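# Finish the work order, sort the part, leave cell safe

## Task

Act as operator of a machining cell whose state after the previous shift is unknown: complete the work order and set the good part in the good tray. A part that fails goes in the rework tray if further machining can still fix it, and otherwise in the scrap tray. When done, the machine and the gauge must both be idle with no alarm, the doors closed, and nothing loose left inside the machine.

## Robot and tools

ROBOT AND FRAME. Two arms, left_arm and right_arm, each with six joints (waist, shoulder, elbow, forearm roll, wrist pitch, wrist roll) and a two-finger gripper. The scene frame has its origin at table-top height, halfway between the arms' nominal bases; +x points out over the table, +z up, and left_arm sits on the +y side. The machine stands behind the bases, toward -x. Reported gripper positions are in metres, angles in radians, and may be off by a few centimetres. The gripper's fingers point along its own +z and close along its y. left_arm's fingers can fold: grip parts with the outer quarter of the pads, and avoid pushing fingertips into surfaces. right_arm's fingers are rigid.

execute_actions. Argument actions: a list holding one action (or empty, which just reports state and images); cameras picks images (cam_high, cam_machine, cam_left_wrist, cam_right_wrist). An action may hold rows, steps, until, machine and gauge. rows: up to 15 rows, each played for one control step of 1/30 s. Every row is 18 numbers in [-1, 1], left_arm's nine then right_arm's nine: six joint numbers, then gripper position, force_limit, speed. Joint numbers are offsets from the Joint targets as they stood when the call began (not from the previous row), scaled so 1.0 equals 1.553 rad for waist and shoulder, 2.33 rad for elbow, 2.913 rad for the three wrist joints. Stated joint ranges are -6.283 to 6.283, except elbow -2.792 to 2.792; asking more than 0.010 rad beyond one refuses the call. Gripper numbers are absolute commands: position +1 fully open (140 mm), about -0.8 pads touching, -1 close until blocked. force_limit -1 to +1 sets grip force (about 14 N to 58 N at slow speed); speed -1 to +1 sets finger speed (about 30 to 250 mm/s); faster closing grips harder. To leave a gripper unchanged, resend its previous three numbers. steps: 1 to 450, default 15; after the last row the arms keep heading to the last target. until: ends the action early when device conditions hold, e.g. {"machine": {"queue": ["!=", "running"]}} or {"all": {"status": "ended"}}; numeric fields need a comparison (=, !=, <, <=, >, >=).

machine key: an object, or a list of up to 8 objects run in sequence. Keys: door (shut/open), vise (clamp/open), page (work_offsets, tools, program, measuring, position), register plus value (-9999 to 9999, in mm or the register's unit) with write true, and the flags cycle_start, reset, write, feed_hold, home, probe, tool_set, tool_change, air_blast, stop. Machine positions are mm from machine zero, so never positive. cycle_start needs doors shut, vise clamped, table at load place, a stored program number in 'program', no alarm. Doors stay bolted during a cycle. gauge key: clamp (open/shut), measure true, blast true, stop true. Shut clamp pushes a part on the rests against fence and stop; measure works only with clamp_state shut and nest all_down, and the part must sit untouched about 12 s until readings rises by one. Rows no_1 to no_20 give the sheet's values in mm.

move. target: one 18-number row or a list of up to 15 rows, all offsets from the same current Joint targets, fingers numbers absolute. speed: rad/s of the farthest-moving joint, 0.01 to 3.92, default 0.5 (one value or one per target). blend: rad of corner rounding per target. stop_force: 10 to 80 N, ends an arm's path on contact; use low speed with it; omit it when moving away from a contact. zero: true takes a fresh force zero first. blocking false returns after about 0.5 s while the move runs on (not with stop_force). Result adds a move: line such as done, off_target, moving, held, fault.

wait: seconds 0 to 10, arms hold, devices continue. stop: brakes a running move (not devices). zoom_image: camera and region [x0, y0, x1, y1] in image pixels, at most 504 by 504. show_instructions: shows the scene's reference images such as the work order. finished_scene: scene number 1 or 2; irreversible.

RESULTS. Per arm: end_effector_position, end_effector_quat_wxyz, velocities, Joint positions, Joint velocities, Joint targets (what later offsets count from), Joint torques, External joint torques, Flange force. object_status: 0 moving, 1 blocked while opening, 2 blocked while closing (a grip), 3 reached position or pads met. position_measured counts: 3 open, about 75 = 100 mm, 139 = 60 mm, 200 = 20 mm, 230 pads meet. Lines like "joint sent to its limit", "joint command not followed" (clearance check between arms), MOTOR HOT, fault lines. Device lines give state, door_state, vise_state, alarm, entry, queue, cycles_done, the shown page, gauge nest, blocks, clamp_state, measure_answer, message, readings.

AVOID. Outside force of 144 N or joint torque at its load limit stops that arm 10 s. Never let the arms or grippers hit or squeeze each other. Do not drop parts, release them while moving, or knock anything off the table or floor. Keep heavy parts close to the grip centre, and avoid long stretched holds that heat motors.

Each tool is called after "Request:" as name([rows], argument=value, ...), one row to a line, values as JSON.

Reference images:

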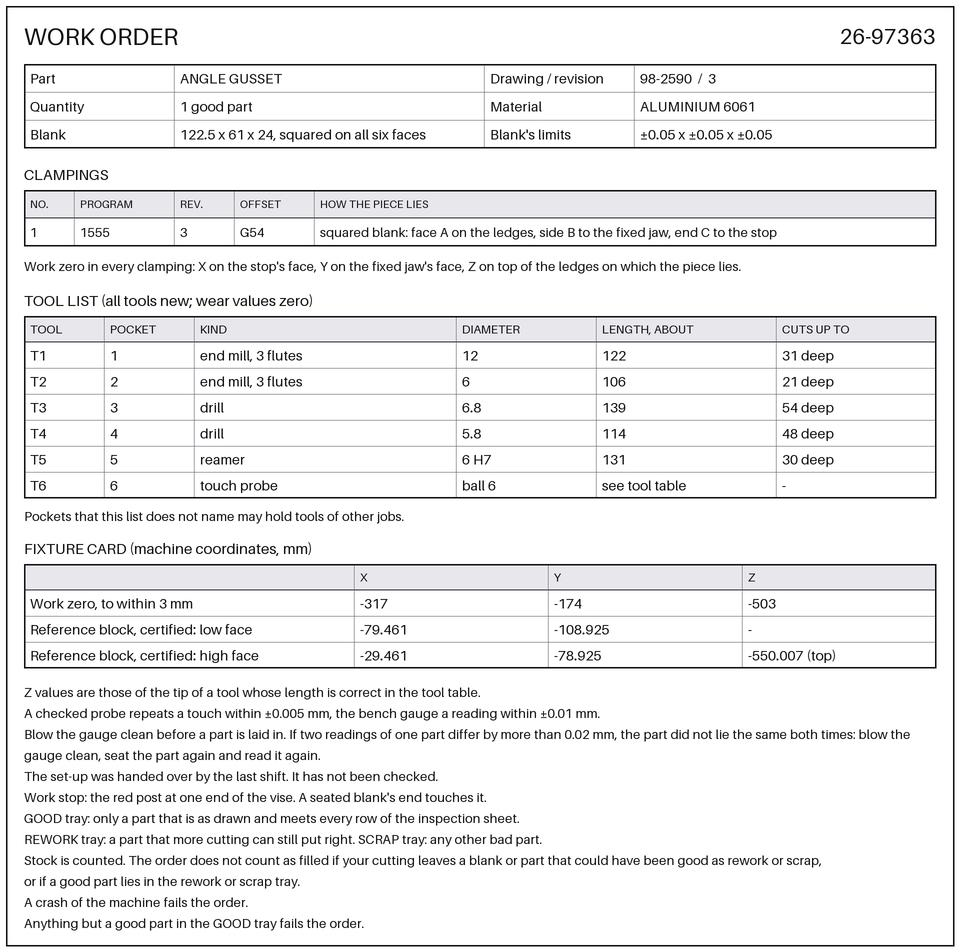

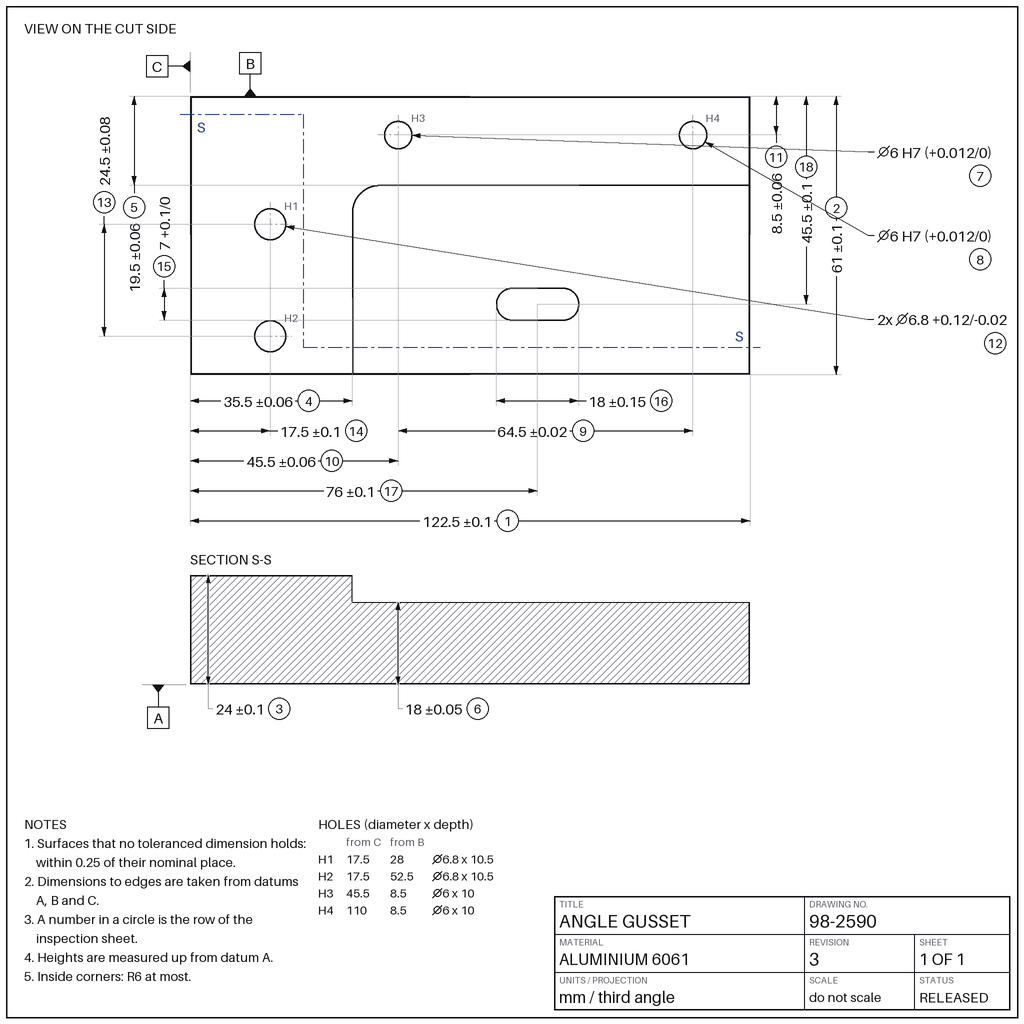

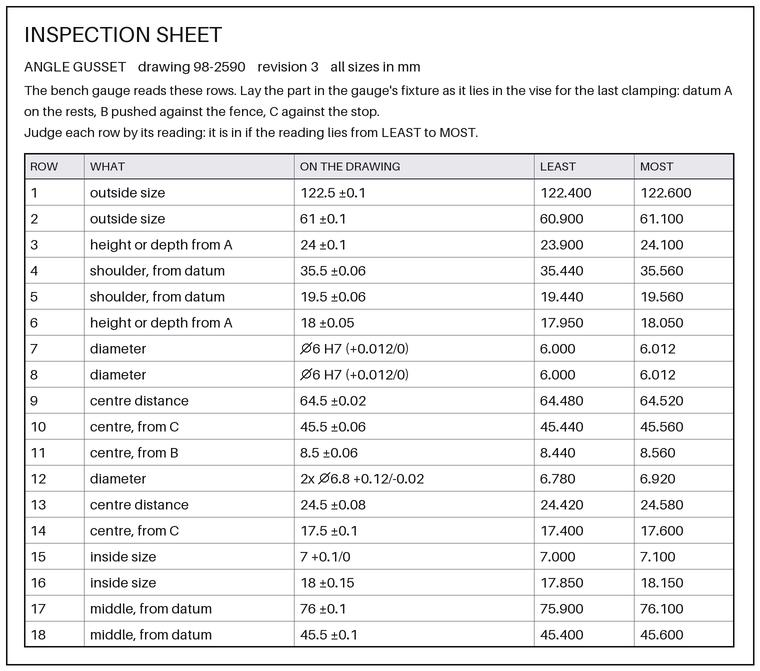

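## Session

Request:
execute_actions(actions=[])

Scene clock: 0.00 s.
left_arm: end_effector_position=(+0.4853, +0.5290, +0.3691) position_measured=3 object_status=3 end_effector_quat_wxyz=(-0.033, +0.999, -0.029, +0.020) | right_arm: end_effector_position=(+0.3658, -0.4882, +0.3692) position_measured=3 object_status=3 end_effector_quat_wxyz=(+0.000, +0.009, +1.000, +0.000)
Joint positions: left_arm=[-0.195 -0.211 1.886 0.073 1.442 1.383] | right_arm=[-3.002 0.193 -1.87 0 -1.464 1.711]
Joint velocities: within noise
Joint torques (N m): no reading
External joint torques (N m): no reading
Flange force (N): no reading
Joint targets: left_arm=[-0.195 -0.211 1.886 0.073 1.442 1.383] | right_arm=[-3.002 0.193 -1.870 0.000 -1.464 1.711]
Tool commands: left_gripper/position=+1.0 left_gripper/force_limit=+1.0 left_gripper/speed=+1.0 right_gripper/position=+1.0 right_gripper/force_limit=+1.0 right_gripper/speed=+1.0
machine.work_offsets: g54_x=-315.249 g54_y=-172.498 g54_z=-502.797 g55_x=+0.000 g55_y=+0.000 g55_z=+0.000 g56_x=+0.000 g56_y=+0.000 g56_z=+0.000
machine: state=idle door_state=shut vise_state=closed_empty cycle_status=done cycles_done=0 table_x_mm=0 spindle_rpm=0 page=work_offsets entry=no_entry entries=0 queue=idle queue_left=0
gauge: nest=all_up blocks=free clamp_state=open readings=0

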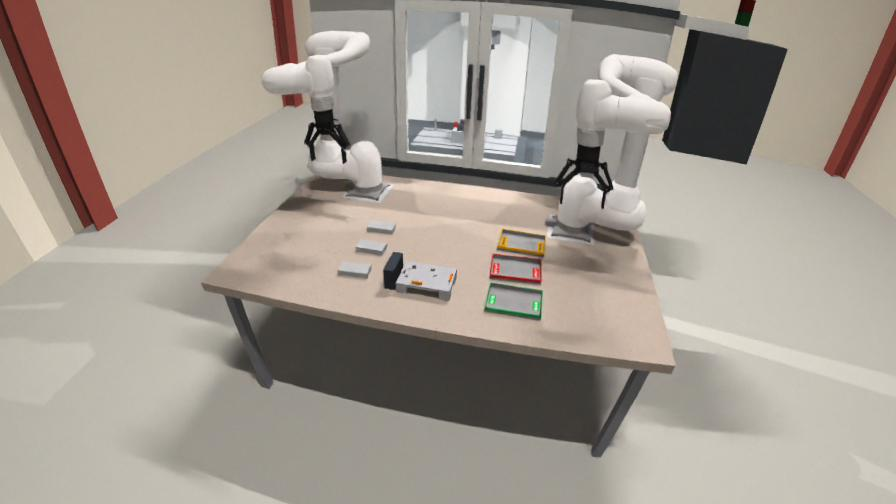

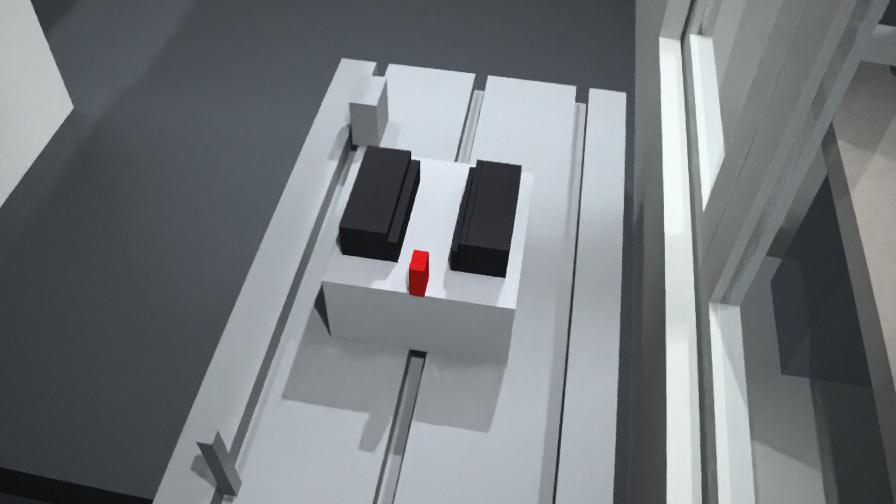

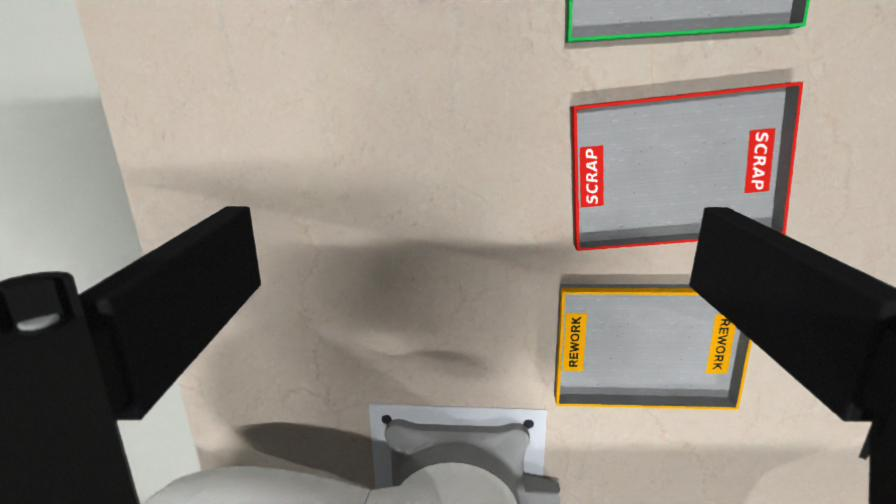

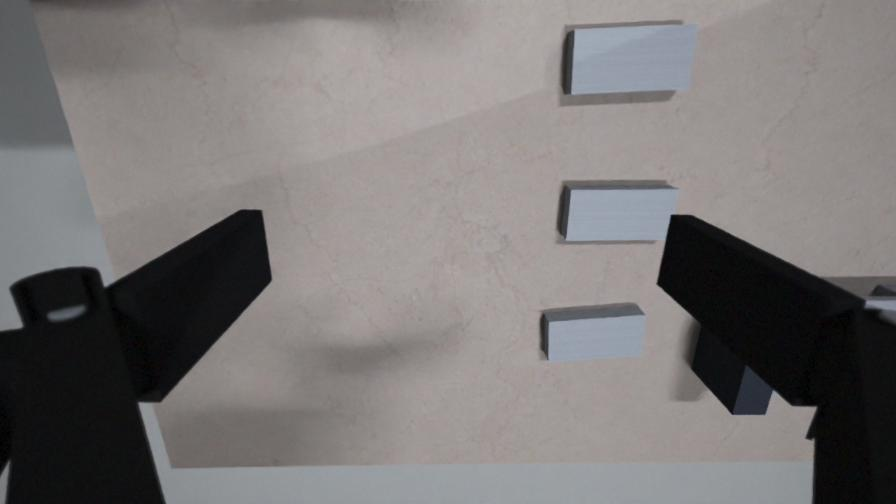

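Request:
execute_actions([
  {"machine": {"page": "tools"}, "steps": 1},
], cameras=[])

Request:
execute_actions([
  {"machine": {"page": "program"}, "steps": 1},
], cameras=[])

Request:
execute_actions([
  {"machine": {"page": "position"}, "steps": 1},
], cameras=[])

Request:
execute_actions([
  {"machine": {"page": "measuring"}, "steps": 1},
], cameras=[])

Request:
zoom_image(camera="cam_high", region=[320, 200, 570, 340])

Request:
zoom_image(camera="cam_machine", region=[180, 40, 640, 500])

Request:
zoom_image(camera="cam_right_wrist", region=[520, 0, 896, 420])

Scene clock: 1.07 s.
left_arm: end_effector_position=(+0.4853, +0.5290, +0.3691) position_measured=3 object_status=3 end_effector_quat_wxyz=(-0.033, +0.999, -0.029, +0.020) | right_arm: end_effector_position=(+0.3658, -0.4882, +0.3692) position_measured=3 object_status=3 end_effector_quat_wxyz=(+0.000, +0.009, +1.000, +0.000)
Joint positions: left_arm=[-0.195 -0.211 1.886 0.073 1.442 1.383] | right_arm=[-3.002 0.193 -1.87 0 -1.464 1.711]
Joint velocities: within noise
Joint torques (N m): left_arm=[-2.93 -19.19 -40.61 4.19 0.06 0.17] | right_arm=[-1.13 24.56 45.06 -4.53 0.02 -0.25]
External joint torques (N m): left_arm=[2.83 -1.17 -1.94 0.35 -0.19 -0.17] | right_arm=[1.06 -2.91 -3.89 0.3 -0.08 0.25]
Flange force (N): left_arm=[1.8 -6.3 -2.6] | right_arm=[0.7 2.9 6.8]
Joint targets: left_arm=[-0.195 -0.211 1.886 0.073 1.442 1.383] | right_arm=[-3.002 0.193 -1.870 0.000 -1.464 1.711]
Tool commands: left_gripper/position=+1.0 left_gripper/force_limit=+1.0 left_gripper/speed=+1.0 right_gripper/position=+1.0 right_gripper/force_limit=+1.0 right_gripper/speed=+1.0
machine.tools: t1_length=+138.633 t1_length_wear=+0.000 t1_diameter=+6.800 t1_diameter_wear=+0.000 t1_pocket=+1.000 t2_length=+105.858 t2_length_wear=+0.000 t2_diameter=+6.002 t2_diameter_wear=+0.000 t2_pocket=+2.000 t3_length=+121.609 t3_length_wear=+0.000 t3_diameter=+11.995 t3_diameter_wear=+0.000 t3_pocket=+3.000 t4_length=+113.531 t4_length_wear=+0.000 t4_diameter=+5.799 t4_diameter_wear=+0.000 t4_pocket=+4.000 t5_length=+130.931 t5_length_wear=+0.000 t5_diameter=+6.005 t5_diameter_wear=+0.000 t5_pocket=+5.000 t6_length=+161.302 t6_length_wear=+0.000 t6_diameter=+6.000 t6_diameter_wear=+0.000 t6_pocket=+6.000
machine: state=idle door_state=shut vise_state=closed_empty cycle_status=done cycles_done=0 table_x_mm=0 spindle_rpm=0 page=tools entry=no_entry entries=0 queue=done queue_left=0
gauge: nest=all_up blocks=free clamp_state=open readings=0
No camera images: "cameras" was empty.

Scene clock: 1.30 s.
left_arm: end_effector_position=(+0.4853, +0.5290, +0.3691) position_measured=3 object_status=3 end_effector_quat_wxyz=(-0.033, +0.999, -0.029, +0.020) | right_arm: end_effector_position=(+0.3658, -0.4882, +0.3692) position_measured=3 object_status=3 end_effector_quat_wxyz=(+0.000, +0.009, +1.000, +0.000)
Joint positions: left_arm=[-0.195 -0.211 1.886 0.073 1.442 1.383] | right_arm=[-3.002 0.193 -1.87 0 -1.464 1.711]
Joint velocities: within noise
Joint torques (N m): left_arm=[-3.01 -19.08 -40.56 4.25 0.06 0.14] | right_arm=[-1.34 23.96 45.17 -4.54 0.01 -0.23]
External joint torques (N m): left_arm=[2.89 -1.16 -2 0.3 -0.18 -0.15] | right_arm=[1.23 -2.14 -3.97 0.31 -0.07 0.23]
Flange force (N): left_arm=[2.0 -6.5 -2.7] | right_arm=[2.1 3.2 6.8]
Joint targets: left_arm=[-0.195 -0.211 1.886 0.073 1.442 1.383] | right_arm=[-3.002 0.193 -1.870 0.000 -1.464 1.711]
Tool commands: left_gripper/position=+1.0 left_gripper/force_limit=+1.0 left_gripper/speed=+1.0 right_gripper/position=+1.0 right_gripper/force_limit=+1.0 right_gripper/speed=+1.0
machine.program: program=+1555 tool_call=+1 tool_in_spindle=+0 program_revision=+3 program_offset=+54 load_peak=+0 stored1_number=+1555 stored1_revision=+3 stored2_number=+2147 stored2_revision=+6 stored3_number=+5630 stored3_revision=+2 stored4_number=+0 stored4_revision=+0 cycles=+0
machine: state=idle door_state=shut vise_state=closed_empty cycle_status=done cycles_done=0 table_x_mm=0 spindle_rpm=0 page=program entry=no_entry entries=0 queue=done queue_left=0
gauge: nest=all_up blocks=free clamp_state=open readings=0
No camera images: "cameras" was empty.

Scene clock: 1.53 s.
left_arm: end_effector_position=(+0.4853, +0.5290, +0.3691) position_measured=3 object_status=3 end_effector_quat_wxyz=(-0.033, +0.999, -0.029, +0.020) | right_arm: end_effector_position=(+0.3658, -0.4882, +0.3692) position_measured=3 object_status=3 end_effector_quat_wxyz=(+0.000, +0.009, +1.000, +0.000)
Joint positions: left_arm=[-0.195 -0.211 1.886 0.073 1.442 1.383] | right_arm=[-3.002 0.193 -1.87 0 -1.464 1.711]
Joint velocities: within noise
Joint torques (N m): left_arm=[-3.2 -19.27 -40.72 4.17 0.04 0.24] | right_arm=[-1.45 24.2 45.12 -4.55 0.06 -0.26]
External joint torques (N m): left_arm=[3.17 -1.31 -1.91 0.38 -0.17 -0.24] | right_arm=[1.42 -2.79 -3.83 0.31 -0.1 0.26]
Flange force (N): left_arm=[1.7 -6.9 -2.5] | right_arm=[0.9 3.8 6.7]
Joint targets: left_arm=[-0.195 -0.211 1.886 0.073 1.442 1.383] | right_arm=[-3.002 0.193 -1.870 0.000 -1.464 1.711]
Tool commands: left_gripper/position=+1.0 left_gripper/force_limit=+1.0 left_gripper/speed=+1.0 right_gripper/position=+1.0 right_gripper/force_limit=+1.0 right_gripper/speed=+1.0
machine.position: pos_x=-164.000 pos_y=-3.000 pos_z=+0.000
machine: state=idle door_state=shut vise_state=closed_empty cycle_status=done cycles_done=0 table_x_mm=0 spindle_rpm=0 page=position entry=no_entry entries=0 queue=done queue_left=0
gauge: nest=all_up blocks=free clamp_state=open readings=0
No camera images: "cameras" was empty.

Scene clock: 1.77 s.
left_arm: end_effector_position=(+0.4853, +0.5290, +0.3691) position_measured=3 object_status=3 end_effector_quat_wxyz=(-0.033, +0.999, -0.029, +0.020) | right_arm: end_effector_position=(+0.3658, -0.4882, +0.3692) position_measured=3 object_status=3 end_effector_quat_wxyz=(+0.000, +0.009, +1.000, +0.000)
Joint positions: left_arm=[-0.195 -0.211 1.886 0.073 1.442 1.383] | right_arm=[-3.002 0.193 -1.87 0 -1.464 1.711]
Joint velocities: within noise
Joint torques (N m): left_arm=[-3.23 -19.69 -40.72 4.22 0.09 0.23] | right_arm=[-1.17 24.18 45.07 -4.56 0.03 -0.25]
External joint torques (N m): left_arm=[3.2 -0.87 -1.92 0.33 -0.22 -0.24] | right_arm=[1.1 -2.57 -3.8 0.31 -0.08 0.25]
Flange force (N): left_arm=[2.4 -6.9 -2.3] | right_arm=[1.2 3.0 6.6]
Joint targets: left_arm=[-0.195 -0.211 1.886 0.073 1.442 1.383] | right_arm=[-3.002 0.193 -1.870 0.000 -1.464 1.711]
Tool commands: left_gripper/position=+1.0 left_gripper/force_limit=+1.0 left_gripper/speed=+1.0 right_gripper/position=+1.0 right_gripper/force_limit=+1.0 right_gripper/speed=+1.0
machine.measuring: probe_x=+0.000 probe_y=+0.000 probe_z=+0.000 probe_move_x=+0.000 probe_move_y=+0.000 probe_move_z=+0.000 probe_radius=+2.990 probe_off_x=+0.000 probe_off_y=+0.000 setter_z=-520.000 probe_touched=+0 probe_found_x=+0.000 probe_found_y=+0.000 probe_found_z=+0.000 set_length=+0.000 set_diameter=+0.000
machine: state=idle door_state=shut vise_state=closed_empty cycle_status=done cycles_done=0 table_x_mm=0 spindle_rpm=0 page=measuring entry=no_entry entries=0 queue=done queue_left=0
gauge: nest=all_up blocks=free clamp_state=open readings=0
No camera images: "cameras" was empty.

Scaled by 2.016 from the camera's 896x504 image, which has a finer 1280x720 frame.

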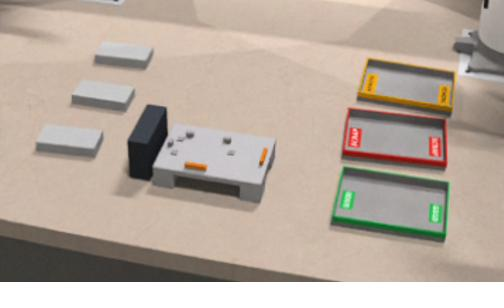

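Scaled by 1.096 from the camera's 896x504 image, which has a finer 1280x720 frame.

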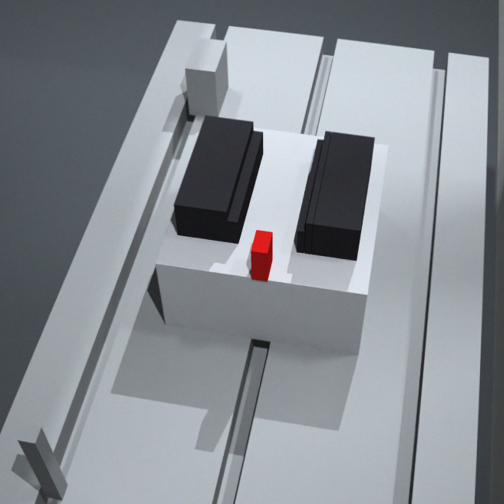

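Scaled by 1.200 from the camera's 896x504 image, which has a finer 1280x720 frame.

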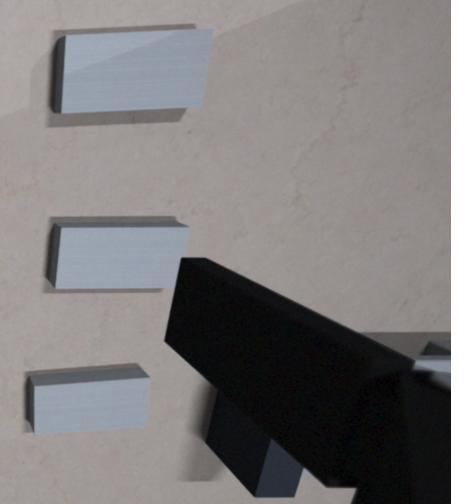

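Request:
execute_actions([
  {"machine": [{"register": "tool_call", "value": 6, "write": true}, {"tool_change": true}, {"register":"probe_x","value":-54.461,"write":true},{"register":"probe_y","value":-93.925,"write":true},{"register":"probe_z","value":-540,"write":true},{"register":"probe_move_x","value":0,"write":true},{"register":"probe_move_z","value":-20,"write":true},{"probe":true}], "steps": 450, "until":{"machine":{"queue":["!=","running"]}}},
], cameras=["cam_machine"])

Scene clock: 18.70 s.
left_arm: end_effector_position=(+0.4853, +0.5290, +0.3691) position_measured=3 object_status=3 end_effector_quat_wxyz=(-0.033, +0.999, -0.029, +0.020) | right_arm: end_effector_position=(+0.3658, -0.4882, +0.3692) position_measured=3 object_status=3 end_effector_quat_wxyz=(+0.000, +0.009, +1.000, +0.000)
Joint positions: left_arm=[-0.195 -0.211 1.886 0.073 1.442 1.383] | right_arm=[-3.002 0.193 -1.87 0 -1.464 1.711]
Joint velocities: within noise
Joint torques (N m): left_arm=[-2.93 -19.38 -40.81 4.21 0 0.19] | right_arm=[-1.46 24.1 44.98 -4.53 0.01 -0.29]
External joint torques (N m): left_arm=[2.92 -1.5 -1.88 0.35 -0.12 -0.19] | right_arm=[1.36 -2.33 -3.73 0.29 -0.07 0.29]
Flange force (N): left_arm=[1.2 -6.5 -2.7] | right_arm=[1.6 3.7 6.5]
Joint targets: left_arm=[-0.195 -0.211 1.886 0.073 1.442 1.383] | right_arm=[-3.002 0.193 -1.870 0.000 -1.464 1.711]
Tool commands: left_gripper/position=+1.0 left_gripper/force_limit=+1.0 left_gripper/speed=+1.0 right_gripper/position=+1.0 right_gripper/force_limit=+1.0 right_gripper/speed=+1.0
machine.measuring: probe_x=-54.461 probe_y=-93.925 probe_z=-540.000 probe_move_x=+0.000 probe_move_y=+0.000 probe_move_z=-20.000 probe_radius=+2.990 probe_off_x=+0.000 probe_off_y=+0.000 setter_z=-520.000 probe_touched=+1 probe_found_x=-54.461 probe_found_y=-93.925 probe_found_z=-550.007 set_length=+0.000 set_diameter=+0.000
machine: state=idle door_state=shut vise_state=closed_empty cycle_status=done cycles_done=0 table_x_mm=0 spindle_rpm=0 page=measuring entries=8 queue=done queue_left=0
gauge: nest=all_up blocks=free clamp_state=open readings=0
Images, in order (width x height): cam_machine 896x504.

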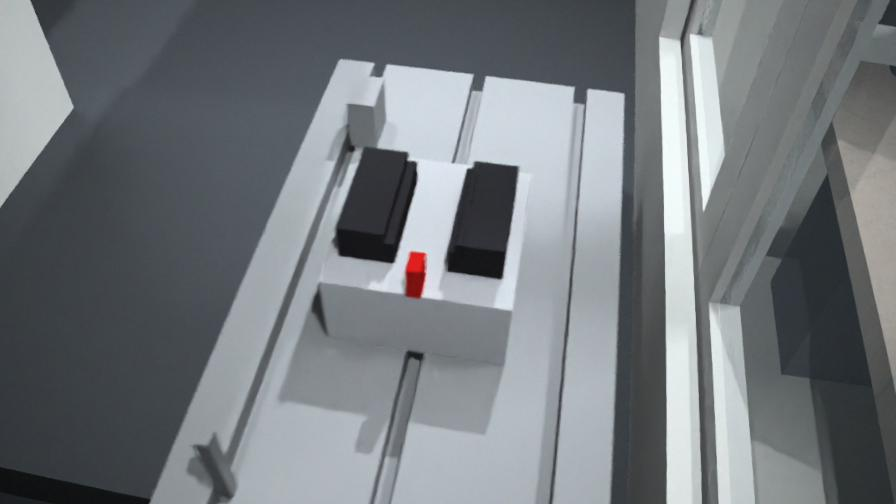

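Request:
execute_actions([
  {"machine": [{"register":"probe_x","value":-92,"write":true},{"register":"probe_z","value":-558,"write":true},{"register":"probe_move_z","value":0,"write":true},{"register":"probe_move_x","value":18,"write":true},{"probe":true}], "steps": 450, "until":{"machine":{"queue":["!=","running"]}}},
], cameras=[])

Request:
execute_actions([
  {"machine": [{"register":"probe_x","value":-17,"write":true},{"register":"probe_move_x","value":-18,"write":true},{"probe":true}], "steps": 450, "until":{"machine":{"queue":["!=","running"]}}},
], cameras=[])

Request:
execute_actions([
  {"machine": [{"register":"probe_x","value":-54.461,"write":true},{"register":"probe_y","value":-121,"write":true},{"register":"probe_move_x","value":0,"write":true},{"register":"probe_move_y","value":18,"write":true},{"probe":true}], "steps": 450, "until":{"machine":{"queue":["!=","running"]}}},
], cameras=[])

Request:
execute_actions([
  {"machine": [{"register":"probe_y","value":-67,"write":true},{"register":"probe_move_y","value":-18,"write":true},{"probe":true}], "steps": 450, "until":{"machine":{"queue":["!=","running"]}}},
], cameras=[])

Scene clock: 28.40 s.
left_arm: end_effector_position=(+0.4853, +0.5290, +0.3691) position_measured=3 object_status=3 end_effector_quat_wxyz=(-0.033, +0.999, -0.029, +0.020) | right_arm: end_effector_position=(+0.3658, -0.4882, +0.3692) position_measured=3 object_status=3 end_effector_quat_wxyz=(+0.000, +0.009, +1.000, +0.000)
Joint positions: left_arm=[-0.195 -0.211 1.886 0.073 1.442 1.383] | right_arm=[-3.002 0.193 -1.87 0 -1.464 1.711]
Joint velocities: within noise
Joint torques (N m): left_arm=[-3.22 -19.51 -40.42 4.18 0.02 0.18] | right_arm=[-1.27 24.4 45.01 -4.54 -0.01 -0.2]
External joint torques (N m): left_arm=[3.17 -0.99 -2.14 0.36 -0.15 -0.18] | right_arm=[1.2 -2.76 -3.69 0.29 -0.04 0.2]
Flange force (N): left_arm=[2.5 -7.0 -2.9] | right_arm=[0.7 3.2 6.5]
Joint targets: left_arm=[-0.195 -0.211 1.886 0.073 1.442 1.383] | right_arm=[-3.002 0.193 -1.870 0.000 -1.464 1.711]
Tool commands: left_gripper/position=+1.0 left_gripper/force_limit=+1.0 left_gripper/speed=+1.0 right_gripper/position=+1.0 right_gripper/force_limit=+1.0 right_gripper/speed=+1.0
machine.measuring: probe_x=-92.000 probe_y=-93.925 probe_z=-558.000 probe_move_x=+18.000 probe_move_y=+0.000 probe_move_z=+0.000 probe_radius=+2.990 probe_off_x=+0.000 probe_off_y=+0.000 setter_z=-520.000 probe_touched=+1 probe_found_x=-79.460 probe_found_y=-93.925 probe_found_z=-558.000 set_length=+0.000 set_diameter=+0.000
machine: state=idle door_state=shut vise_state=closed_empty cycle_status=done cycles_done=0 table_x_mm=0 spindle_rpm=0 page=measuring entries=13 queue=done queue_left=0
gauge: nest=all_up blocks=free clamp_state=open readings=0
No camera images: "cameras" was empty.

Scene clock: 37.27 s.
left_arm: end_effector_position=(+0.4853, +0.5290, +0.3691) position_measured=3 object_status=3 end_effector_quat_wxyz=(-0.033, +0.999, -0.029, +0.020) | right_arm: end_effector_position=(+0.3658, -0.4882, +0.3692) position_measured=3 object_status=3 end_effector_quat_wxyz=(+0.000, +0.009, +1.000, +0.000)
Joint positions: left_arm=[-0.195 -0.211 1.886 0.073 1.442 1.383] | right_arm=[-3.002 0.193 -1.87 0 -1.464 1.711]
Joint velocities: within noise
Joint torques (N m): left_arm=[-3.13 -19.4 -40.57 4.22 0.04 0.19] | right_arm=[-1.43 24.18 45.11 -4.52 0.03 -0.23]
External joint torques (N m): left_arm=[3.02 -0.94 -2.02 0.32 -0.17 -0.19] | right_arm=[1.34 -2.5 -3.94 0.29 -0.09 0.23]
Flange force (N): left_arm=[2.4 -6.6 -2.6] | right_arm=[1.5 3.5 6.8]
Joint targets: left_arm=[-0.195 -0.211 1.886 0.073 1.442 1.383] | right_arm=[-3.002 0.193 -1.870 0.000 -1.464 1.711]
Tool commands: left_gripper/position=+1.0 left_gripper/force_limit=+1.0 left_gripper/speed=+1.0 right_gripper/position=+1.0 right_gripper/force_limit=+1.0 right_gripper/speed=+1.0
machine.measuring: probe_x=-17.000 probe_y=-93.925 probe_z=-558.000 probe_move_x=-18.000 probe_move_y=+0.000 probe_move_z=+0.000 probe_radius=+2.990 probe_off_x=+0.000 probe_off_y=+0.000 setter_z=-520.000 probe_touched=+1 probe_found_x=-29.461 probe_found_y=-93.925 probe_found_z=-558.000 set_length=+0.000 set_diameter=+0.000
machine: state=idle door_state=shut vise_state=closed_empty cycle_status=done cycles_done=0 table_x_mm=0 spindle_rpm=0 page=measuring entries=16 queue=done queue_left=0
gauge: nest=all_up blocks=free clamp_state=open readings=0
No camera images: "cameras" was empty.

Scene clock: 46.43 s.
left_arm: end_effector_position=(+0.4853, +0.5290, +0.3691) position_measured=3 object_status=3 end_effector_quat_wxyz=(-0.033, +0.999, -0.029, +0.020) | right_arm: end_effector_position=(+0.3658, -0.4882, +0.3692) position_measured=3 object_status=3 end_effector_quat_wxyz=(+0.000, +0.009, +1.000, +0.000)
Joint positions: left_arm=[-0.195 -0.211 1.886 0.073 1.442 1.383] | right_arm=[-3.002 0.193 -1.87 0 -1.464 1.711]
Joint velocities: within noise
Joint torques (N m): left_arm=[-2.98 -19.22 -40.63 4.22 -0.01 0.17] | right_arm=[-1.23 24.2 45.18 -4.52 0.01 -0.25]
External joint torques (N m): left_arm=[2.94 -1.45 -2.04 0.34 -0.11 -0.18] | right_arm=[1.08 -2.17 -3.9 0.28 -0.07 0.25]
Flange force (N): left_arm=[1.5 -6.6 -2.9] | right_arm=[2.0 2.9 6.7]
Joint targets: left_arm=[-0.195 -0.211 1.886 0.073 1.442 1.383] | right_arm=[-3.002 0.193 -1.870 0.000 -1.464 1.711]
Tool commands: left_gripper/position=+1.0 left_gripper/force_limit=+1.0 left_gripper/speed=+1.0 right_gripper/position=+1.0 right_gripper/force_limit=+1.0 right_gripper/speed=+1.0
machine.measuring: probe_x=-54.461 probe_y=-121.000 probe_z=-558.000 probe_move_x=+0.000 probe_move_y=+18.000 probe_move_z=+0.000 probe_radius=+2.990 probe_off_x=+0.000 probe_off_y=+0.000 setter_z=-520.000 probe_touched=+1 probe_found_x=-54.461 probe_found_y=-108.925 probe_found_z=-558.000 set_length=+0.000 set_diameter=+0.000
machine: state=idle door_state=shut vise_state=closed_empty cycle_status=done cycles_done=0 table_x_mm=0 spindle_rpm=0 page=measuring entries=21 queue=done queue_left=0
gauge: nest=all_up blocks=free clamp_state=open readings=0
No camera images: "cameras" was empty.

Scene clock: 55.00 s.
left_arm: end_effector_position=(+0.4853, +0.5290, +0.3691) position_measured=3 object_status=3 end_effector_quat_wxyz=(-0.033, +0.999, -0.029, +0.020) | right_arm: end_effector_position=(+0.3658, -0.4882, +0.3692) position_measured=3 object_status=3 end_effector_quat_wxyz=(+0.000, +0.009, +1.000, +0.000)
Joint positions: left_arm=[-0.195 -0.211 1.886 0.073 1.442 1.383] | right_arm=[-3.002 0.193 -1.87 0 -1.464 1.711]
Joint velocities: within noise
Joint torques (N m): left_arm=[-3.14 -19.71 -40.85 4.18 0.03 0.25] | right_arm=[-1.44 24.38 45.27 -4.5 0.06 -0.22]
External joint torques (N m): left_arm=[3.13 -1.12 -1.72 0.36 -0.15 -0.25] | right_arm=[1.36 -2.72 -4.1 0.27 -0.12 0.22]
Flange force (N): left_arm=[1.7 -6.8 -2.2] | right_arm=[1.4 3.5 7.1]
Joint targets: left_arm=[-0.195 -0.211 1.886 0.073 1.442 1.383] | right_arm=[-3.002 0.193 -1.870 0.000 -1.464 1.711]
Tool commands: left_gripper/position=+1.0 left_gripper/force_limit=+1.0 left_gripper/speed=+1.0 right_gripper/position=+1.0 right_gripper/force_limit=+1.0 right_gripper/speed=+1.0
machine.measuring: probe_x=-54.461 probe_y=-67.000 probe_z=-558.000 probe_move_x=+0.000 probe_move_y=-18.000 probe_move_z=+0.000 probe_radius=+2.990 probe_off_x=+0.000 probe_off_y=+0.000 setter_z=-520.000 probe_touched=+1 probe_found_x=-54.461 probe_found_y=-78.926 probe_found_z=-558.000 set_length=+0.000 set_diameter=+0.000
machine: state=idle door_state=shut vise_state=closed_empty cycle_status=done cycles_done=0 table_x_mm=0 spindle_rpm=0 page=measuring entries=24 queue=done queue_left=0
gauge: nest=all_up blocks=free clamp_state=open readings=0
No camera images: "cameras" was empty.

Request:
execute_actions([
  {"machine": [{"air_blast":true},{"register":"probe_x","value":-260,"write":true},{"register":"probe_y","value":-195,"write":true},{"register":"probe_z","value":-497,"write":true},{"register":"probe_move_y","value":30,"write":true},{"probe":true}], "steps": 450, "until":{"machine":{"queue":["!=","running"]}}},
], cameras=["cam_machine"])

Request:
execute_actions([
  {"machine": [{"register":"probe_x","value":-298,"write":true},{"register":"probe_y","value":-203,"write":true},{"register":"probe_z","value":-495,"write":true},{"register":"probe_move_y","value":0,"write":true},{"register":"probe_move_x","value":-30,"write":true},{"probe":true}], "steps": 450, "until":{"machine":{"queue":["!=","running"]}}},
], cameras=[])

Scene clock: 68.17 s.
left_arm: end_effector_position=(+0.4853, +0.5290, +0.3691) position_measured=3 object_status=3 end_effector_quat_wxyz=(-0.033, +0.999, -0.029, +0.020) | right_arm: end_effector_position=(+0.3658, -0.4882, +0.3692) position_measured=3 object_status=3 end_effector_quat_wxyz=(+0.000, +0.009, +1.000, +0.000)
Joint positions: left_arm=[-0.195 -0.211 1.886 0.073 1.442 1.383] | right_arm=[-3.002 0.193 -1.87 0 -1.464 1.711]
Joint velocities: within noise
Joint torques (N m): left_arm=[-3.14 -19.3 -40.79 4.19 0.05 0.14] | right_arm=[-1.29 24.24 45.07 -4.51 -0.02 -0.23]
External joint torques (N m): left_arm=[3.13 -1.69 -1.95 0.37 -0.16 -0.14] | right_arm=[1.24 -2.9 -4.03 0.29 -0.03 0.23]
Flange force (N): left_arm=[1.1 -7.1 -2.7] | right_arm=[0.9 3.3 7.1]
Joint targets: left_arm=[-0.195 -0.211 1.886 0.073 1.442 1.383] | right_arm=[-3.002 0.193 -1.870 0.000 -1.464 1.711]
Tool commands: left_gripper/position=+1.0 left_gripper/force_limit=+1.0 left_gripper/speed=+1.0 right_gripper/position=+1.0 right_gripper/force_limit=+1.0 right_gripper/speed=+1.0
machine.measuring: probe_x=-260.000 probe_y=-195.000 probe_z=-497.000 probe_move_x=+0.000 probe_move_y=+30.000 probe_move_z=+0.000 probe_radius=+2.990 probe_off_x=+0.000 probe_off_y=+0.000 setter_z=-520.000 probe_touched=+1 probe_found_x=-260.000 probe_found_y=-172.500 probe_found_z=-497.000 set_length=+0.000 set_diameter=+0.000
machine: state=idle door_state=shut vise_state=closed_empty cycle_status=done cycles_done=0 table_x_mm=0 spindle_rpm=0 page=measuring entries=30 queue=done queue_left=0
gauge: nest=all_up blocks=free clamp_state=open readings=0
Images, in order (width x height): cam_machine 896x504.

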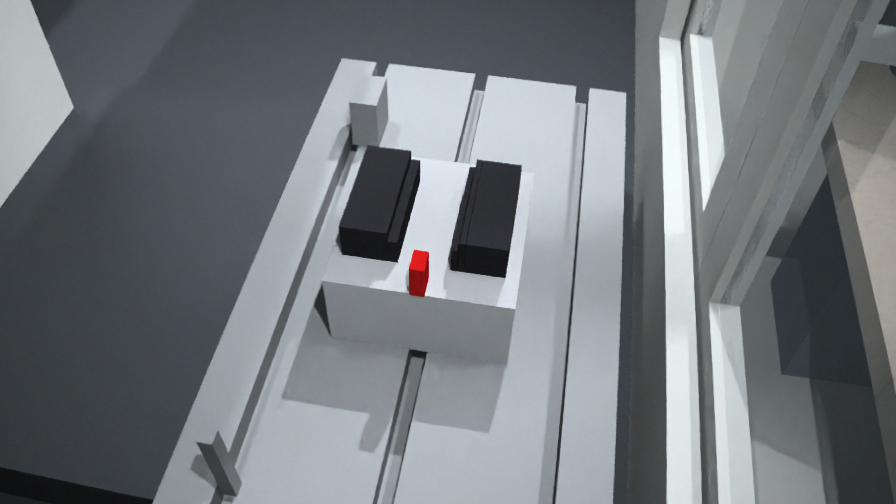

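Scene clock: 77.93 s.
left_arm: end_effector_position=(+0.4853, +0.5290, +0.3691) position_measured=3 object_status=3 end_effector_quat_wxyz=(-0.033, +0.999, -0.029, +0.020) | right_arm: end_effector_position=(+0.3658, -0.4882, +0.3692) position_measured=3 object_status=3 end_effector_quat_wxyz=(+0.000, +0.009, +1.000, +0.000)
Joint positions: left_arm=[-0.195 -0.211 1.886 0.073 1.442 1.383] | right_arm=[-3.002 0.193 -1.87 0 -1.464 1.711]
Joint velocities: within noise
Joint torques (N m): left_arm=[-2.99 -19.43 -40.59 4.15 0.1 0.18] | right_arm=[-1.1 24.1 45.13 -4.49 0 -0.25]
External joint torques (N m): left_arm=[2.93 -1.07 -1.99 0.39 -0.22 -0.18] | right_arm=[0.98 -2.13 -3.79 0.24 -0.06 0.25]
Flange force (N): left_arm=[2.1 -6.5 -2.6] | right_arm=[1.9 2.7 6.6]
Joint targets: left_arm=[-0.195 -0.211 1.886 0.073 1.442 1.383] | right_arm=[-3.002 0.193 -1.870 0.000 -1.464 1.711]
Tool commands: left_gripper/position=+1.0 left_gripper/force_limit=+1.0 left_gripper/speed=+1.0 right_gripper/position=+1.0 right_gripper/force_limit=+1.0 right_gripper/speed=+1.0
machine.measuring: probe_x=-298.000 probe_y=-203.000 probe_z=-495.000 probe_move_x=-30.000 probe_move_y=+0.000 probe_move_z=+0.000 probe_radius=+2.990 probe_off_x=+0.000 probe_off_y=+0.000 setter_z=-520.000 probe_touched=+1 probe_found_x=-317.160 probe_found_y=-203.000 probe_found_z=-495.000 set_length=+0.000 set_diameter=+0.000
machine: state=idle door_state=shut vise_state=closed_empty cycle_status=done cycles_done=0 table_x_mm=0 spindle_rpm=0 page=measuring entries=36 queue=done queue_left=0
gauge: nest=all_up blocks=free clamp_state=open readings=0
No camera images: "cameras" was empty.

Request:
execute_actions([
  {"machine": [{"register":"probe_x","value":-290,"write":true},{"register":"probe_y","value":-176.5,"write":true},{"register":"probe_z","value":-495,"write":true},{"register":"probe_move_x","value":0,"write":true},{"register":"probe_move_z","value":-20,"write":true},{"probe":true}], "steps": 450, "until":{"machine":{"queue":["!=","running"]}}},
], cameras=[])

Request:
execute_actions([
  {"machine": [{"register":"probe_x","value":-230,"write":true},{"probe":true}], "steps": 450, "until":{"machine":{"queue":["!=","running"]}}},
], cameras=[])

Request:
execute_actions([
  {"machine": [{"register":"probe_x","value":-298,"write":true},{"register":"probe_y","value":-200,"write":true},{"register":"probe_z","value":-490,"write":true},{"register":"probe_move_z","value":0,"write":true},{"register":"probe_move_x","value":-30,"write":true},{"probe":true}], "steps": 450, "until":{"machine":{"queue":["!=","running"]}}},
], cameras=[])

Scene clock: 87.23 s.
left_arm: end_effector_position=(+0.4853, +0.5290, +0.3691) position_measured=3 object_status=3 end_effector_quat_wxyz=(-0.033, +0.999, -0.029, +0.020) | right_arm: end_effector_position=(+0.3658, -0.4882, +0.3692) position_measured=3 object_status=3 end_effector_quat_wxyz=(+0.000, +0.009, +1.000, +0.000)
Joint positions: left_arm=[-0.195 -0.211 1.886 0.073 1.442 1.383] | right_arm=[-3.002 0.193 -1.87 0 -1.464 1.711]
Joint velocities: within noise
Joint torques (N m): left_arm=[-3.06 -19.63 -40.74 4.15 0.02 0.19] | right_arm=[-1.1 24.26 45.17 -4.5 0.08 -0.25]
External joint torques (N m): left_arm=[3 -0.78 -1.75 0.39 -0.14 -0.19] | right_arm=[1.01 -2.57 -3.94 0.26 -0.13 0.25]
Flange force (N): left_arm=[2.3 -6.5 -2.2] | right_arm=[1.3 2.8 6.7]
Joint targets: left_arm=[-0.195 -0.211 1.886 0.073 1.442 1.383] | right_arm=[-3.002 0.193 -1.870 0.000 -1.464 1.711]
Tool commands: left_gripper/position=+1.0 left_gripper/force_limit=+1.0 left_gripper/speed=+1.0 right_gripper/position=+1.0 right_gripper/force_limit=+1.0 right_gripper/speed=+1.0
machine.measuring: probe_x=-290.000 probe_y=-176.500 probe_z=-495.000 probe_move_x=+0.000 probe_move_y=+0.000 probe_move_z=-20.000 probe_radius=+2.990 probe_off_x=+0.000 probe_off_y=+0.000 setter_z=-520.000 probe_touched=+1 probe_found_x=-290.000 probe_found_y=-176.500 probe_found_z=-502.801 set_length=+0.000 set_diameter=+0.000
machine: state=idle door_state=shut vise_state=closed_empty cycle_status=done cycles_done=0 table_x_mm=0 spindle_rpm=0 page=measuring entries=42 queue=done queue_left=0
gauge: nest=all_up blocks=free clamp_state=open readings=0
No camera images: "cameras" was empty.

Scene clock: 94.80 s.
left_arm: end_effector_position=(+0.4853, +0.5290, +0.3691) position_measured=3 object_status=3 end_effector_quat_wxyz=(-0.033, +0.999, -0.029, +0.020) | right_arm: end_effector_position=(+0.3658, -0.4882, +0.3692) position_measured=3 object_status=3 end_effector_quat_wxyz=(+0.000, +0.009, +1.000, +0.000)
Joint positions: left_arm=[-0.195 -0.211 1.886 0.073 1.442 1.383] | right_arm=[-3.002 0.193 -1.87 0 -1.464 1.711]
Joint velocities: within noise
Joint torques (N m): left_arm=[-3.12 -19.66 -40.61 4.14 0.05 0.23] | right_arm=[-1.4 24.37 45 -4.53 0 -0.25]
External joint torques (N m): left_arm=[3.1 -1.13 -2.02 0.41 -0.16 -0.24] | right_arm=[1.34 -2.86 -3.73 0.29 -0.05 0.25]
Flange force (N): left_arm=[2.1 -6.7 -2.7] | right_arm=[0.7 3.6 6.6]
Joint targets: left_arm=[-0.195 -0.211 1.886 0.073 1.442 1.383] | right_arm=[-3.002 0.193 -1.870 0.000 -1.464 1.711]
Tool commands: left_gripper/position=+1.0 left_gripper/force_limit=+1.0 left_gripper/speed=+1.0 right_gripper/position=+1.0 right_gripper/force_limit=+1.0 right_gripper/speed=+1.0
machine.measuring: probe_x=-230.000 probe_y=-176.500 probe_z=-495.000 probe_move_x=+0.000 probe_move_y=+0.000 probe_move_z=-20.000 probe_radius=+2.990 probe_off_x=+0.000 probe_off_y=+0.000 setter_z=-520.000 probe_touched=+1 probe_found_x=-230.000 probe_found_y=-176.500 probe_found_z=-502.799 set_length=+0.000 set_diameter=+0.000
machine: state=idle door_state=shut vise_state=closed_empty cycle_status=done cycles_done=0 table_x_mm=0 spindle_rpm=0 page=measuring entries=44 queue=done queue_left=0
gauge: nest=all_up blocks=free clamp_state=open readings=0
No camera images: "cameras" was empty.

Scene clock: 105.80 s.
left_arm: end_effector_position=(+0.4853, +0.5290, +0.3691) position_measured=3 object_status=3 end_effector_quat_wxyz=(-0.033, +0.999, -0.029, +0.020) | right_arm: end_effector_position=(+0.3658, -0.4882, +0.3692) position_measured=3 object_status=3 end_effector_quat_wxyz=(+0.000, +0.009, +1.000, +0.000)
Joint positions: left_arm=[-0.195 -0.211 1.886 0.073 1.442 1.383] | right_arm=[-3.002 0.193 -1.87 0 -1.464 1.711]
Joint velocities: within noise
Joint torques (N m): left_arm=[-3.04 -19.36 -40.67 4.15 0.02 0.17] | right_arm=[-1.36 24.08 45.18 -4.53 0.05 -0.24]
External joint torques (N m): left_arm=[2.96 -1.14 -1.9 0.39 -0.14 -0.18] | right_arm=[1.22 -2.17 -3.89 0.28 -0.1 0.24]
Flange force (N): left_arm=[1.9 -6.6 -2.6] | right_arm=[2.0 3.2 6.6]
Joint targets: left_arm=[-0.195 -0.211 1.886 0.073 1.442 1.383] | right_arm=[-3.002 0.193 -1.870 0.000 -1.464 1.711]
Tool commands: left_gripper/position=+1.0 left_gripper/force_limit=+1.0 left_gripper/speed=+1.0 right_gripper/position=+1.0 right_gripper/force_limit=+1.0 right_gripper/speed=+1.0
machine.measuring: probe_x=-298.000 probe_y=-200.000 probe_z=-490.000 probe_move_x=-30.000 probe_move_y=+0.000 probe_move_z=+0.000 probe_radius=+2.990 probe_off_x=+0.000 probe_off_y=+0.000 setter_z=-520.000 probe_touched=+0 probe_found_x=+0.000 probe_found_y=+0.000 probe_found_z=+0.000 set_length=+0.000 set_diameter=+0.000
machine: state=alarm door_state=shut vise_state=closed_empty cycle_status=moving cycles_done=0 table_x_mm=134 spindle_rpm=0 page=measuring entries=50 alarm=probe_no_touch queue=dropped queue_left=0
gauge: nest=all_up blocks=free clamp_state=open readings=0
No camera images: "cameras" was empty.

Request:
execute_actions([
  {"machine": [{"reset":true},{"home":true},{"register":"probe_z","value":-499,"write":true},{"probe":true}], "steps": 450, "until":{"machine":{"queue":["!=","running"]}}},
], cameras=[])

Scene clock: 116.33 s.
left_arm: end_effector_position=(+0.4853, +0.5290, +0.3691) position_measured=3 object_status=3 end_effector_quat_wxyz=(-0.033, +0.999, -0.029, +0.020) | right_arm: end_effector_position=(+0.3658, -0.4882, +0.3692) position_measured=3 object_status=3 end_effector_quat_wxyz=(+0.000, +0.009, +1.000, +0.000)
Joint positions: left_arm=[-0.195 -0.211 1.886 0.073 1.442 1.383] | right_arm=[-3.002 0.193 -1.87 0 -1.464 1.711]
Joint velocities: within noise
Joint torques (N m): left_arm=[-3.71 -19.37 -40.72 4.23 0.04 0.25] | right_arm=[-1.45 24.41 45.07 -4.52 0.03 -0.24]
External joint torques (N m): left_arm=[3.7 -1.41 -1.95 0.33 -0.15 -0.25] | right_arm=[1.34 -2.59 -3.83 0.28 -0.09 0.24]
Flange force (N): left_arm=[1.8 -8.1 -2.6] | right_arm=[1.3 3.5 6.7]
Joint targets: left_arm=[-0.195 -0.211 1.886 0.073 1.442 1.383] | right_arm=[-3.002 0.193 -1.870 0.000 -1.464 1.711]
Tool commands: left_gripper/position=+1.0 left_gripper/force_limit=+1.0 left_gripper/speed=+1.0 right_gripper/position=+1.0 right_gripper/force_limit=+1.0 right_gripper/speed=+1.0
machine.measuring: probe_x=-298.000 probe_y=-200.000 probe_z=-499.000 probe_move_x=-30.000 probe_move_y=+0.000 probe_move_z=+0.000 probe_radius=+2.990 probe_off_x=+0.000 probe_off_y=+0.000 setter_z=-520.000 probe_touched=+1 probe_found_x=-315.251 probe_found_y=-200.000 probe_found_z=-499.000 set_length=+0.000 set_diameter=+0.000
machine: state=idle door_state=shut vise_state=closed_empty cycle_status=done cycles_done=0 table_x_mm=0 spindle_rpm=0 page=measuring entries=54 queue=done queue_left=0
gauge: nest=all_up blocks=free clamp_state=open readings=0
No camera images: "cameras" was empty.

Request:
execute_actions([
  {"machine": [{"tool_set":true}], "steps": 450, "until":{"machine":{"queue":["!=","running"]}}},
], cameras=[])

Request:
execute_actions([
  {"machine": [{"register": "tool_call", "value": 1, "write": true},{"tool_change":true},{"tool_set":true}], "steps": 450, "until":{"machine":{"queue":["!=","running"]}}},
], cameras=["cam_machine"])

Scene clock: 131.90 s.
left_arm: end_effector_position=(+0.4853, +0.5290, +0.3691) position_measured=3 object_status=3 end_effector_quat_wxyz=(-0.033, +0.999, -0.029, +0.020) | right_arm: end_effector_position=(+0.3658, -0.4882, +0.3692) position_measured=3 object_status=3 end_effector_quat_wxyz=(+0.000, +0.009, +1.000, +0.000)
Joint positions: left_arm=[-0.195 -0.211 1.886 0.073 1.442 1.383] | right_arm=[-3.002 0.193 -1.87 0 -1.464 1.711]
Joint velocities: within noise
Joint torques (N m): left_arm=[-3.42 -19.74 -40.78 4.19 0.03 0.22] | right_arm=[-1.14 24.39 45.14 -4.53 0.03 -0.25]
External joint torques (N m): left_arm=[3.31 -0.64 -1.87 0.36 -0.16 -0.22] | right_arm=[1.04 -2.73 -3.96 0.3 -0.08 0.25]
Flange force (N): left_arm=[2.8 -7.2 -2.3] | right_arm=[1.1 2.9 6.9]
Joint targets: left_arm=[-0.195 -0.211 1.886 0.073 1.442 1.383] | right_arm=[-3.002 0.193 -1.870 0.000 -1.464 1.711]
Tool commands: left_gripper/position=+1.0 left_gripper/force_limit=+1.0 left_gripper/speed=+1.0 right_gripper/position=+1.0 right_gripper/force_limit=+1.0 right_gripper/speed=+1.0
machine.measuring: probe_x=-298.000 probe_y=-200.000 probe_z=-499.000 probe_move_x=-30.000 probe_move_y=+0.000 probe_move_z=+0.000 probe_radius=+2.990 probe_off_x=+0.000 probe_off_y=+0.000 setter_z=-520.000 probe_touched=+1 probe_found_x=-315.251 probe_found_y=-200.000 probe_found_z=-499.000 set_length=+0.000 set_diameter=+0.000
machine: state=busy door_state=shut vise_state=closed_empty cycle_status=moving cycles_done=0 table_x_mm=314 spindle_rpm=0 page=measuring entries=55 queue=running queue_left=0
gauge: nest=all_up blocks=free clamp_state=open readings=0
No camera images: "cameras" was empty.

Scene clock: 132.17 s.
left_arm: end_effector_position=(+0.4853, +0.5290, +0.3691) position_measured=3 object_status=3 end_effector_quat_wxyz=(-0.033, +0.999, -0.029, +0.020) | right_arm: end_effector_position=(+0.3658, -0.4882, +0.3692) position_measured=3 object_status=3 end_effector_quat_wxyz=(+0.000, +0.009, +1.000, +0.000)
Joint positions: left_arm=[-0.195 -0.211 1.886 0.073 1.442 1.383] | right_arm=[-3.002 0.193 -1.87 0 -1.464 1.711]
Joint velocities: within noise
Joint torques (N m): left_arm=[-3.04 -19.04 -40.71 4.22 0.05 0.2] | right_arm=[-1.39 24.38 44.98 -4.55 0.03 -0.24]
External joint torques (N m): left_arm=[3.06 -2.18 -2.05 0.33 -0.16 -0.2] | right_arm=[1.32 -2.73 -3.79 0.31 -0.08 0.24]
Flange force (N): left_arm=[0.4 -6.9 -3.0] | right_arm=[1.0 3.5 6.6]
Joint targets: left_arm=[-0.195 -0.211 1.886 0.073 1.442 1.383] | right_arm=[-3.002 0.193 -1.870 0.000 -1.464 1.711]
Tool commands: left_gripper/position=+1.0 left_gripper/force_limit=+1.0 left_gripper/speed=+1.0 right_gripper/position=+1.0 right_gripper/force_limit=+1.0 right_gripper/speed=+1.0
machine.measuring: probe_x=-298.000 probe_y=-200.000 probe_z=-499.000 probe_move_x=-30.000 probe_move_y=+0.000 probe_move_z=+0.000 probe_radius=+2.990 probe_off_x=+0.000 probe_off_y=+0.000 setter_z=-520.000 probe_touched=+1 probe_found_x=-315.251 probe_found_y=-200.000 probe_found_z=-499.000 set_length=+0.000 set_diameter=+0.000
machine: state=busy door_state=shut vise_state=closed_empty cycle_status=moving cycles_done=0 table_x_mm=313 spindle_rpm=0 page=measuring entry=refused_busy entries=56 queue=dropped queue_left=0
gauge: nest=all_up blocks=free clamp_state=open readings=0
Images, in order (width x height): cam_machine 896x504.

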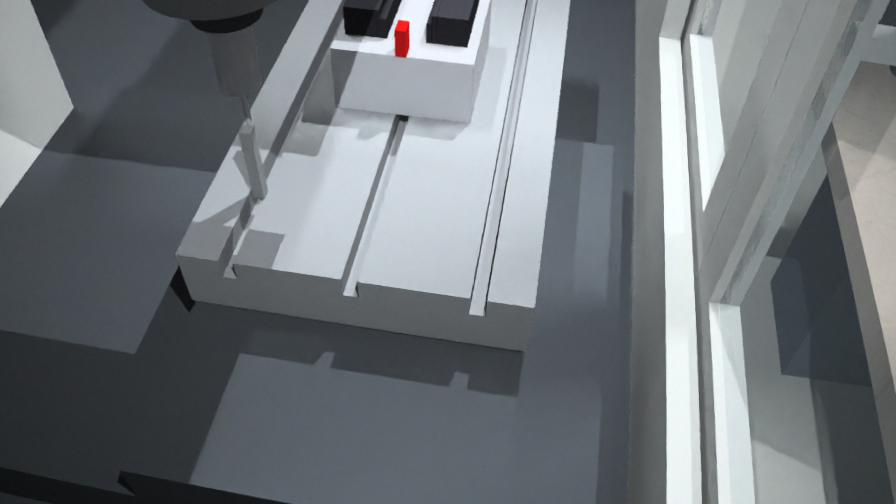

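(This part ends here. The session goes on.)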